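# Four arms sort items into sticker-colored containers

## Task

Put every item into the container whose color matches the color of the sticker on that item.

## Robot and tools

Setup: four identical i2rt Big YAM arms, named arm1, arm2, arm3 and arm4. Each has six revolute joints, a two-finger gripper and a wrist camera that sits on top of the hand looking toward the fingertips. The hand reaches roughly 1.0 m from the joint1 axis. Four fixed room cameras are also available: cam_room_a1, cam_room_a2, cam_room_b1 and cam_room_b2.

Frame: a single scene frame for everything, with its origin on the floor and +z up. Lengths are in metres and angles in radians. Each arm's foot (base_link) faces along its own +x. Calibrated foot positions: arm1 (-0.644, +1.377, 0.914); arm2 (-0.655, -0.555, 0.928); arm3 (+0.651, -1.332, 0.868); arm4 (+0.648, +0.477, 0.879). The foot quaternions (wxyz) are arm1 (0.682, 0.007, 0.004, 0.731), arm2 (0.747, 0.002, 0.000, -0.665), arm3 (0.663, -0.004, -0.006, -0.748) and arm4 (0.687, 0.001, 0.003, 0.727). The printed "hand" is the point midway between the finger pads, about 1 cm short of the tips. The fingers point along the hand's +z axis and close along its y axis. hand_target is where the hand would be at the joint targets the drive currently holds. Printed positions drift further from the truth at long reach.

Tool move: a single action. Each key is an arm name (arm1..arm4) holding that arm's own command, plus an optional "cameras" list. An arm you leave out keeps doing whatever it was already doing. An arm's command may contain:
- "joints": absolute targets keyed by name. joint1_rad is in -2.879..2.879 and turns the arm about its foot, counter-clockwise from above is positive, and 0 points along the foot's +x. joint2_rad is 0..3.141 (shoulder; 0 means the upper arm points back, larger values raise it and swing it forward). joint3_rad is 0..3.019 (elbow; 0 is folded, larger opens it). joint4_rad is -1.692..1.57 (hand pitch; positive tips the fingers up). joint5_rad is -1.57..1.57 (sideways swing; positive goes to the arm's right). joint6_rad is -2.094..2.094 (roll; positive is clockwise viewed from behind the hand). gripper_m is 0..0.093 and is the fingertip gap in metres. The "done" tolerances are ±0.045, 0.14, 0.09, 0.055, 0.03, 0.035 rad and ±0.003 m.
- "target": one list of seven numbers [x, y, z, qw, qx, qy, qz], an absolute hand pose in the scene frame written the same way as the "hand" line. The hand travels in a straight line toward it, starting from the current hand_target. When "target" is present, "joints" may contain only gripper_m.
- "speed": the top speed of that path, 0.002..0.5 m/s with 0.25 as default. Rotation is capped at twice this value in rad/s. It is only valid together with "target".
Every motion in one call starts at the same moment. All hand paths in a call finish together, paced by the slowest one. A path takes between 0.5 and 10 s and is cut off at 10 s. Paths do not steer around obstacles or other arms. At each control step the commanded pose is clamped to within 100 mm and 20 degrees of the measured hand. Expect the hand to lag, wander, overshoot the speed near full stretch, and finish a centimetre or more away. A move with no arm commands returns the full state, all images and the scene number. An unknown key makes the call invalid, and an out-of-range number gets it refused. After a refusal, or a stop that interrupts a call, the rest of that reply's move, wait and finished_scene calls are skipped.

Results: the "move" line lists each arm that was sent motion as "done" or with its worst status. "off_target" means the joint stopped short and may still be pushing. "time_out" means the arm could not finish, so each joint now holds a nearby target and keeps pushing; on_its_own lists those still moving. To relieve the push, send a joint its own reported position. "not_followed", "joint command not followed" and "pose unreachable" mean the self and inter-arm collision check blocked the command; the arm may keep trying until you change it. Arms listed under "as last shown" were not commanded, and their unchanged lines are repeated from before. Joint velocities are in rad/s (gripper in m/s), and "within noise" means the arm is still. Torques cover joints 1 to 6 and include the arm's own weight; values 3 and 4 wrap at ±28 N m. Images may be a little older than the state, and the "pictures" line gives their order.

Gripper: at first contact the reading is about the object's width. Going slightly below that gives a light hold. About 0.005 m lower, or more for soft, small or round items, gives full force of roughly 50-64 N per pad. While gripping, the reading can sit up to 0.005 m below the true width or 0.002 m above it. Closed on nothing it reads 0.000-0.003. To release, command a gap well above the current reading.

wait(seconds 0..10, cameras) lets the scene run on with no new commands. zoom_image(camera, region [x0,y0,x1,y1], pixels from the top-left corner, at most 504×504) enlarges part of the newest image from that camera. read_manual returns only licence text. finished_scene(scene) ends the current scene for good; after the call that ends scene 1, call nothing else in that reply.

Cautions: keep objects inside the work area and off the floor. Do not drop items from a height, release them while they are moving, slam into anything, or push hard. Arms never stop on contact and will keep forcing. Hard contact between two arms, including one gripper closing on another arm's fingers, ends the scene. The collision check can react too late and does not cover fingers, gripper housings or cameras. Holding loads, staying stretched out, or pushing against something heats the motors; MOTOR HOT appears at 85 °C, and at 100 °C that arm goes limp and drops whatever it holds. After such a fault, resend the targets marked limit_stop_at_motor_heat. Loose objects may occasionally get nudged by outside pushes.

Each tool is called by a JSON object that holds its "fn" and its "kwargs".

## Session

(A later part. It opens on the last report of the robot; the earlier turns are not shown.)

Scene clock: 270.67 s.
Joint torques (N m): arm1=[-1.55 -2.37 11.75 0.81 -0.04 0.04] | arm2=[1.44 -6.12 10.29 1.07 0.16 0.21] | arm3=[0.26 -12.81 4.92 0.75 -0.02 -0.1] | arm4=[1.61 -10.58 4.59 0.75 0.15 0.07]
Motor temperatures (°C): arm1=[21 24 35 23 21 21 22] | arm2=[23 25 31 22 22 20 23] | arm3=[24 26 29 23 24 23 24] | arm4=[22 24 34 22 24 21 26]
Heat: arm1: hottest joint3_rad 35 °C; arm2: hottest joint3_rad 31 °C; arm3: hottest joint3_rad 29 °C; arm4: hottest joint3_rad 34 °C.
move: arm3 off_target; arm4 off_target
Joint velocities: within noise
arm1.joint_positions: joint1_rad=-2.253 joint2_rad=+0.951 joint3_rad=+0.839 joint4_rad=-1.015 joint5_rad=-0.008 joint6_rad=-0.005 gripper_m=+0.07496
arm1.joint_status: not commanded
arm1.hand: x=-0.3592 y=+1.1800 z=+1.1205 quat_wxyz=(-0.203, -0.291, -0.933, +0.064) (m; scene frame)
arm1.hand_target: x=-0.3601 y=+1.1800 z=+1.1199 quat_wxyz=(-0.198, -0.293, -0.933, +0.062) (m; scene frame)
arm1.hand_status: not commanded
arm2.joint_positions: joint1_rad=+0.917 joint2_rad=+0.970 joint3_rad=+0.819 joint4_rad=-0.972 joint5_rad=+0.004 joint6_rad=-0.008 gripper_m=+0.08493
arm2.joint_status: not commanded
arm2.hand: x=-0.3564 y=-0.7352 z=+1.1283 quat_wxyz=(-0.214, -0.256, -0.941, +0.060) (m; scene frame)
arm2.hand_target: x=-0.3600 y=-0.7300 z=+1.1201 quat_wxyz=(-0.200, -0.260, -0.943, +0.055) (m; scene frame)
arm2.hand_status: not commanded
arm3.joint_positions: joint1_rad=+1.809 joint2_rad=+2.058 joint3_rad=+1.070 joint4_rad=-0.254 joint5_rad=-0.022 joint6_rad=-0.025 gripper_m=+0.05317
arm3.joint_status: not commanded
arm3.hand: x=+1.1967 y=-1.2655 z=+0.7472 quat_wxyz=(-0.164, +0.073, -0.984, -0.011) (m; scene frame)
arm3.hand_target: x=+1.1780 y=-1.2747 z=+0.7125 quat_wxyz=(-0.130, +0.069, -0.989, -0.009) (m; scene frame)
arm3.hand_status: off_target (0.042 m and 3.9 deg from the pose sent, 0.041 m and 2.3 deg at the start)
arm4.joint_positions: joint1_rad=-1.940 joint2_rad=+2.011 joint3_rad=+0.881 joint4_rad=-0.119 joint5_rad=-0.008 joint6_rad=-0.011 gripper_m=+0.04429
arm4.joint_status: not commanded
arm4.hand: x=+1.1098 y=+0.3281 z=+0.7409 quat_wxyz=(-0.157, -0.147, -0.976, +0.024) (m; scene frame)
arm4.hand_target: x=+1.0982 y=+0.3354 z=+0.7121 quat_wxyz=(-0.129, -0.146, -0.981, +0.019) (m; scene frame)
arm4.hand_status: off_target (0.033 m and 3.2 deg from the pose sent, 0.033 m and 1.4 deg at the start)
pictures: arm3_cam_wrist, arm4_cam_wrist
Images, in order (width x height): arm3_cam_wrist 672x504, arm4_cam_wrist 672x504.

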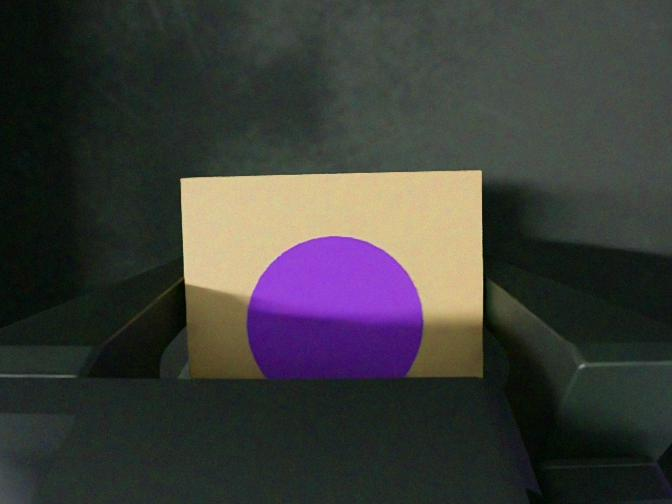

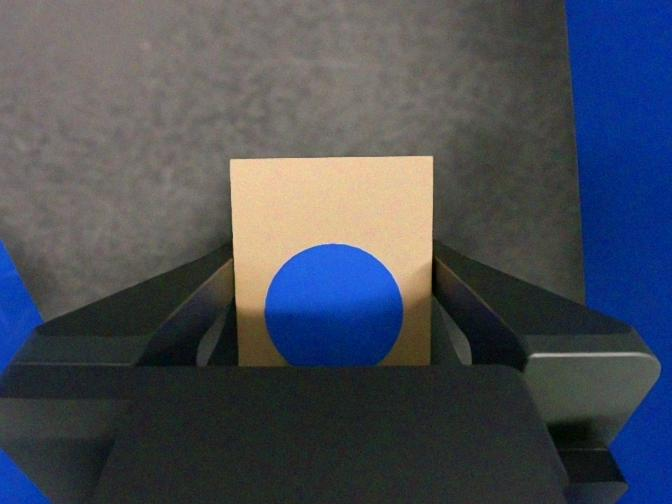

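{"fn": "move", "kwargs": {"arm4": {"target":[1.11,0.328,0.735,0.157,0.147,0.976,-0.024],"speed":0.05,"joints":{"gripper_m":0.075}}, "arm3": {"target":[1.197,-1.266,0.741,0.164,-0.073,0.984,0.011],"speed":0.05,"joints":{"gripper_m":0.08}}}}

{"fn": "move", "kwargs": {"arm4": {"target":[1.095,0.335,0.96,0.1291,0.1465,0.9805,-0.0193],"speed":0.15}, "arm3": {"target":[1.18,-1.275,0.96,0.1302,-0.0692,0.9890,0.0091],"speed":0.15}, "cameras": ["arm3_cam_wrist","arm4_cam_wrist"]}}

{"fn": "move", "kwargs": {"arm4": {"joints":{"joint2_rad":0.9,"joint3_rad":1.3,"joint4_rad":-1.5}}, "arm3": {"joints":{"joint2_rad":0.9,"joint3_rad":1.3,"joint4_rad":-1.5}}, "cameras": ["arm3_cam_wrist","arm4_cam_wrist","cam_room_b1","cam_room_b2"]}}

{"fn": "zoom_image", "kwargs": {"camera": "cam_room_b1", "region": [180, 320, 270, 390]}}

{"fn": "zoom_image", "kwargs": {"camera": "cam_room_b2", "region": [270, 320, 360, 400]}}

Scene clock: 279.73 s.
Joint torques (N m): arm1=[-1.85 -2.49 11.71 0.55 -0.01 0.04] | arm2=[1.49 -6.07 10.32 1.1 0.15 0.22] | arm3=[1.38 -18.37 5.23 0.95 0.04 -0.07] | arm4=[0.03 -16.38 3.82 1.06 0.19 0.03]
Motor temperatures (°C): arm1=[21 24 35 23 21 21 21] | arm2=[23 25 31 22 22 20 23] | arm3=[24 26 29 23 24 23 24] | arm4=[22 24 32 22 24 21 26]
Heat: arm1: hottest joint3_rad 35 °C; arm2: hottest joint3_rad 31 °C; arm3: hottest joint3_rad 29 °C; arm4: hottest joint3_rad 32 °C.
move: arm3 done; arm4 done
Joint velocities: within noise
arm1, arm2: as last shown
arm3.joint_positions: joint1_rad=+1.804 joint2_rad=+2.067 joint3_rad=+1.071 joint4_rad=-0.247 joint5_rad=-0.021 joint6_rad=-0.022 gripper_m=+0.07995
arm3.joint_status: all done
arm3.hand: x=+1.1968 y=-1.2686 z=+0.7432 quat_wxyz=(-0.163, +0.069, -0.984, -0.011) (m; scene frame)
arm3.hand_target: x=+1.1971 y=-1.2659 z=+0.7411 quat_wxyz=(-0.164, +0.073, -0.984, -0.011) (m; scene frame)
arm3.hand_status: done (0.003 m and 0.5 deg from the pose sent, 0.006 m and 0.1 deg at the start)
arm4.joint_positions: joint1_rad=-1.932 joint2_rad=+2.024 joint3_rad=+0.882 joint4_rad=-0.118 joint5_rad=-0.011 joint6_rad=-0.012 gripper_m=+0.07491
arm4.joint_status: all done
arm4.hand: x=+1.1089 y=+0.3330 z=+0.7352 quat_wxyz=(-0.152, -0.143, -0.978, +0.021) (m; scene frame)
arm4.hand_target: x=+1.1099 y=+0.3281 z=+0.7350 quat_wxyz=(-0.157, -0.147, -0.976, +0.024) (m; scene frame)
arm4.hand_status: done (0.005 m and 0.8 deg from the pose sent, 0.006 m and 0.1 deg at the start)
pictures: none

Scene clock: 281.90 s.
Joint torques (N m): arm1=[-2.02 -2.08 11.66 0.73 0 0.04] | arm2=[1.44 -6.07 10.32 1.09 0.15 0.21] | arm3=[-0.03 -16.62 11.41 0.1 -0.08 -0.12] | arm4=[0.5 -13.92 9.98 0.18 0.18 0.07]
Motor temperatures (°C): arm1=[21 24 35 23 21 21 21] | arm2=[23 25 31 22 22 20 23] | arm3=[24 26 29 23 24 23 24] | arm4=[22 24 32 22 24 21 26]
Heat: arm1: hottest joint3_rad 35 °C; arm2: hottest joint3_rad 31 °C; arm3: hottest joint3_rad 29 °C; arm4: hottest joint3_rad 32 °C.
move: arm3 off_target; arm4 off_target
Joint velocities: within noise
arm1, arm2: as last shown
arm3.joint_positions: joint1_rad=+1.804 joint2_rad=+1.667 joint3_rad=+1.163 joint4_rad=-0.843 joint5_rad=-0.021 joint6_rad=-0.030 gripper_m=+0.07996
arm3.joint_status: not commanded
arm3.hand: x=+1.1626 y=-1.2697 z=+0.9418 quat_wxyz=(-0.111, +0.072, -0.991, -0.008) (m; scene frame)
arm3.hand_target: x=+1.1792 y=-1.2751 z=+0.9602 quat_wxyz=(-0.130, +0.069, -0.989, -0.009) (m; scene frame)
arm3.hand_status: off_target (0.026 m and 2.2 deg from the pose sent, 0.218 m and 3.8 deg at the start)
arm4.joint_positions: joint1_rad=-1.933 joint2_rad=+1.529 joint3_rad=+0.965 joint4_rad=-0.774 joint5_rad=-0.011 joint6_rad=-0.012 gripper_m=+0.07492
arm4.joint_status: not commanded
arm4.hand: x=+1.0816 y=+0.3424 z=+0.9440 quat_wxyz=(-0.114, -0.144, -0.983, +0.015) (m; scene frame)
arm4.hand_target: x=+1.0944 y=+0.3352 z=+0.9601 quat_wxyz=(-0.129, -0.147, -0.981, +0.019) (m; scene frame)
arm4.hand_status: off_target (0.022 m and 1.9 deg from the pose sent, 0.225 m and 2.7 deg at the start)
pictures: arm3_cam_wrist, arm4_cam_wrist
Images, in order (width x height): arm3_cam_wrist 672x504, arm4_cam_wrist 672x504.

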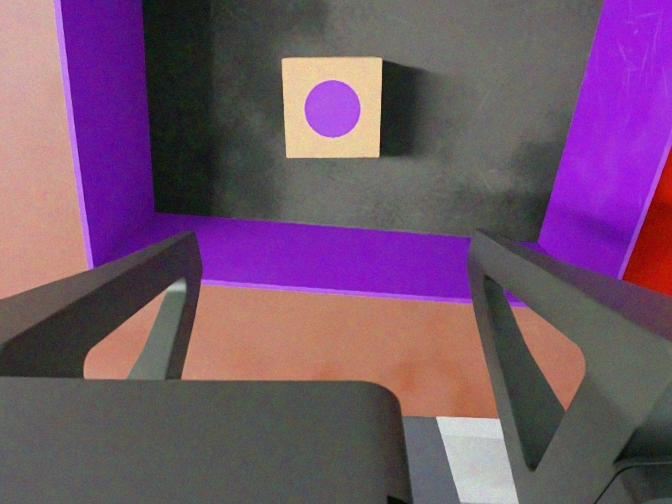

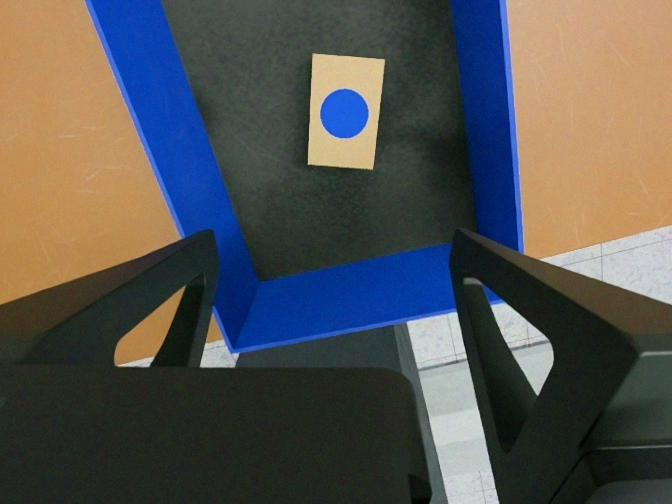

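Scene clock: 283.47 s.
Joint torques (N m): arm1=[-2.37 -2.2 11.54 0.76 0 0.01] | arm2=[1.44 -6.01 10.33 1.11 0.15 0.21] | arm3=[0.21 -4.01 11.28 0.69 -0.07 -0.12] | arm4=[0.09 -3.6 8.83 0.39 0.13 0.04]
Motor temperatures (°C): arm1=[21 24 35 23 21 21 21] | arm2=[23 25 31 22 22 20 23] | arm3=[24 26 29 23 24 23 24] | arm4=[22 24 32 22 24 21 26]
Heat: arm1: hottest joint3_rad 35 °C; arm2: hottest joint3_rad 31 °C; arm3: hottest joint3_rad 29 °C; arm4: hottest joint3_rad 32 °C.
move: arm3 done; arm4 done
Joint velocities: within noise
arm1, arm2: as last shown
arm3.joint_positions: joint1_rad=+1.804 joint2_rad=+0.897 joint3_rad=+1.270 joint4_rad=-1.496 joint5_rad=-0.021 joint6_rad=-0.030 gripper_m=+0.07996
arm3.joint_status: all done
arm3.hand: x=+0.9500 y=-1.2893 z=+1.2521 quat_wxyz=(-0.222, +0.073, -0.972, -0.013) (m; scene frame)
arm3.hand_target: x=+0.9526 y=-1.2930 z=+1.2647 quat_wxyz=(-0.233, +0.070, -0.970, -0.012) (m; scene frame)
arm3.hand_status: not commanded
arm4.joint_positions: joint1_rad=-1.933 joint2_rad=+0.898 joint3_rad=+1.294 joint4_rad=-1.489 joint5_rad=-0.011 joint6_rad=-0.012 gripper_m=+0.07492
arm4.joint_status: all done
arm4.hand: x=+0.9414 y=+0.3882 z=+1.2743 quat_wxyz=(-0.233, -0.140, -0.962, +0.034) (m; scene frame)
arm4.hand_target: x=+0.9395 y=+0.3865 z=+1.2752 quat_wxyz=(-0.229, -0.143, -0.962, +0.036) (m; scene frame)
arm4.hand_status: not commanded
pictures: arm3_cam_wrist, arm4_cam_wrist, cam_room_b1, cam_room_b2
Images, in order (width x height): arm3_cam_wrist 672x504, arm4_cam_wrist 672x504, cam_room_b1 672x504, cam_room_b2 672x504.

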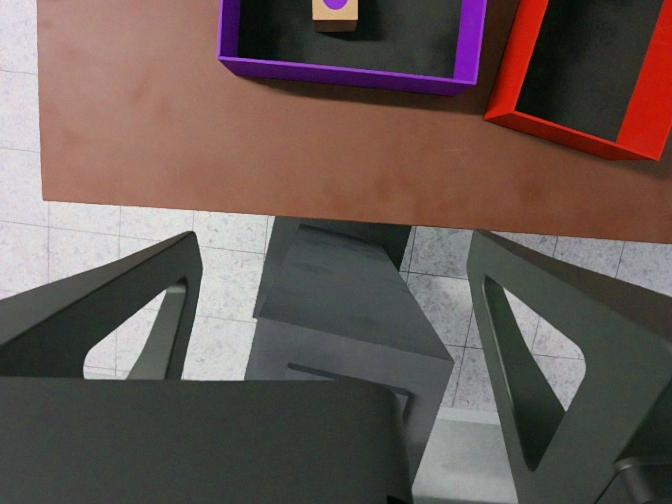

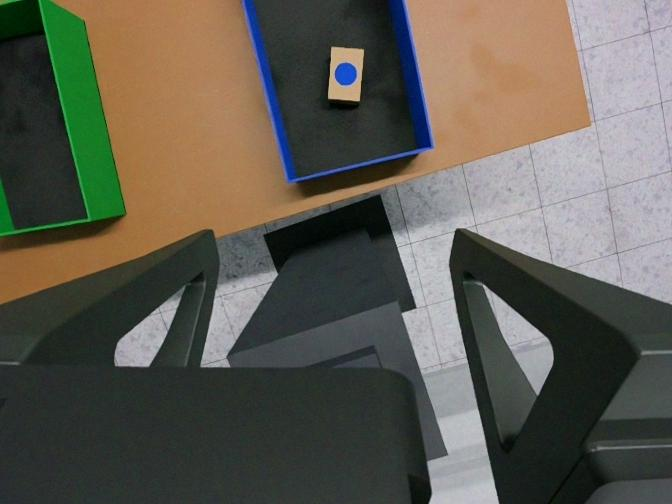

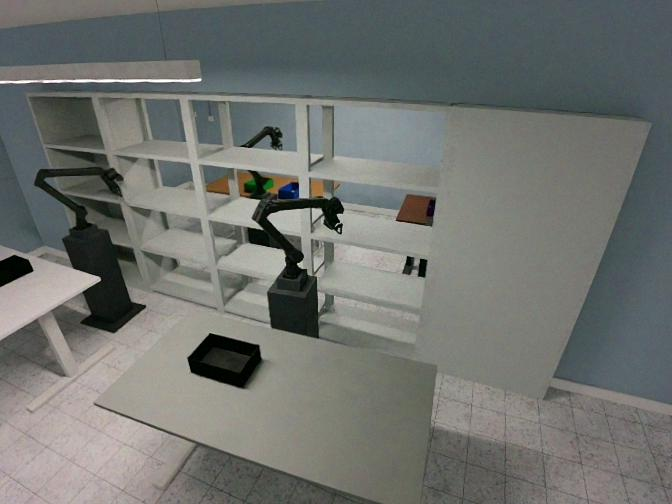

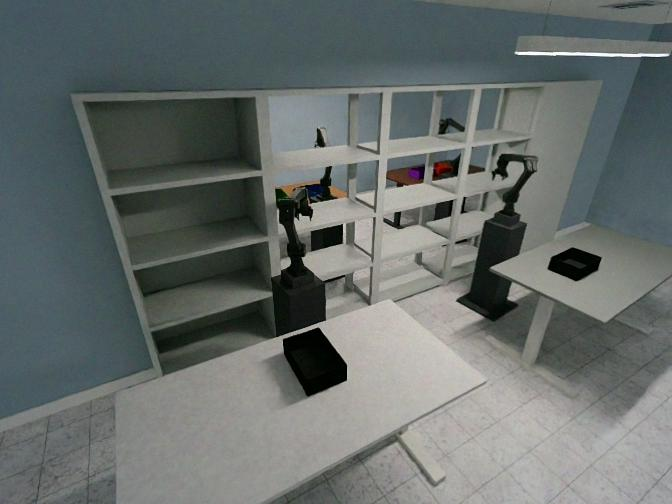

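Scaled by 5.600.

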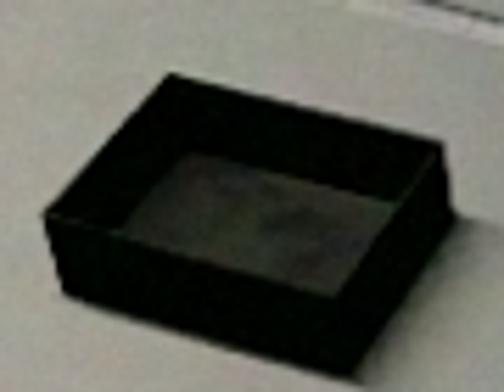

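Scaled by 5.600.

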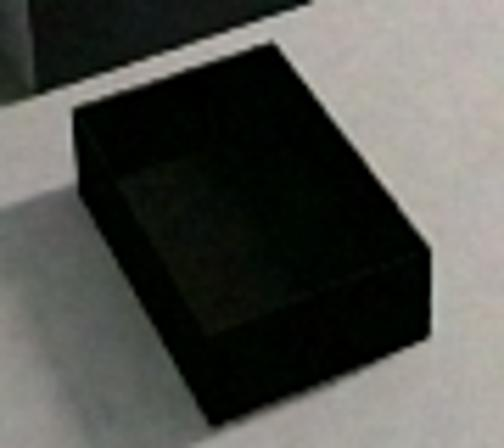

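Boxes empty; both items delivered.

{"fn": "finished_scene", "kwargs": {"scene": 2}}

The scene is finished: the task was done.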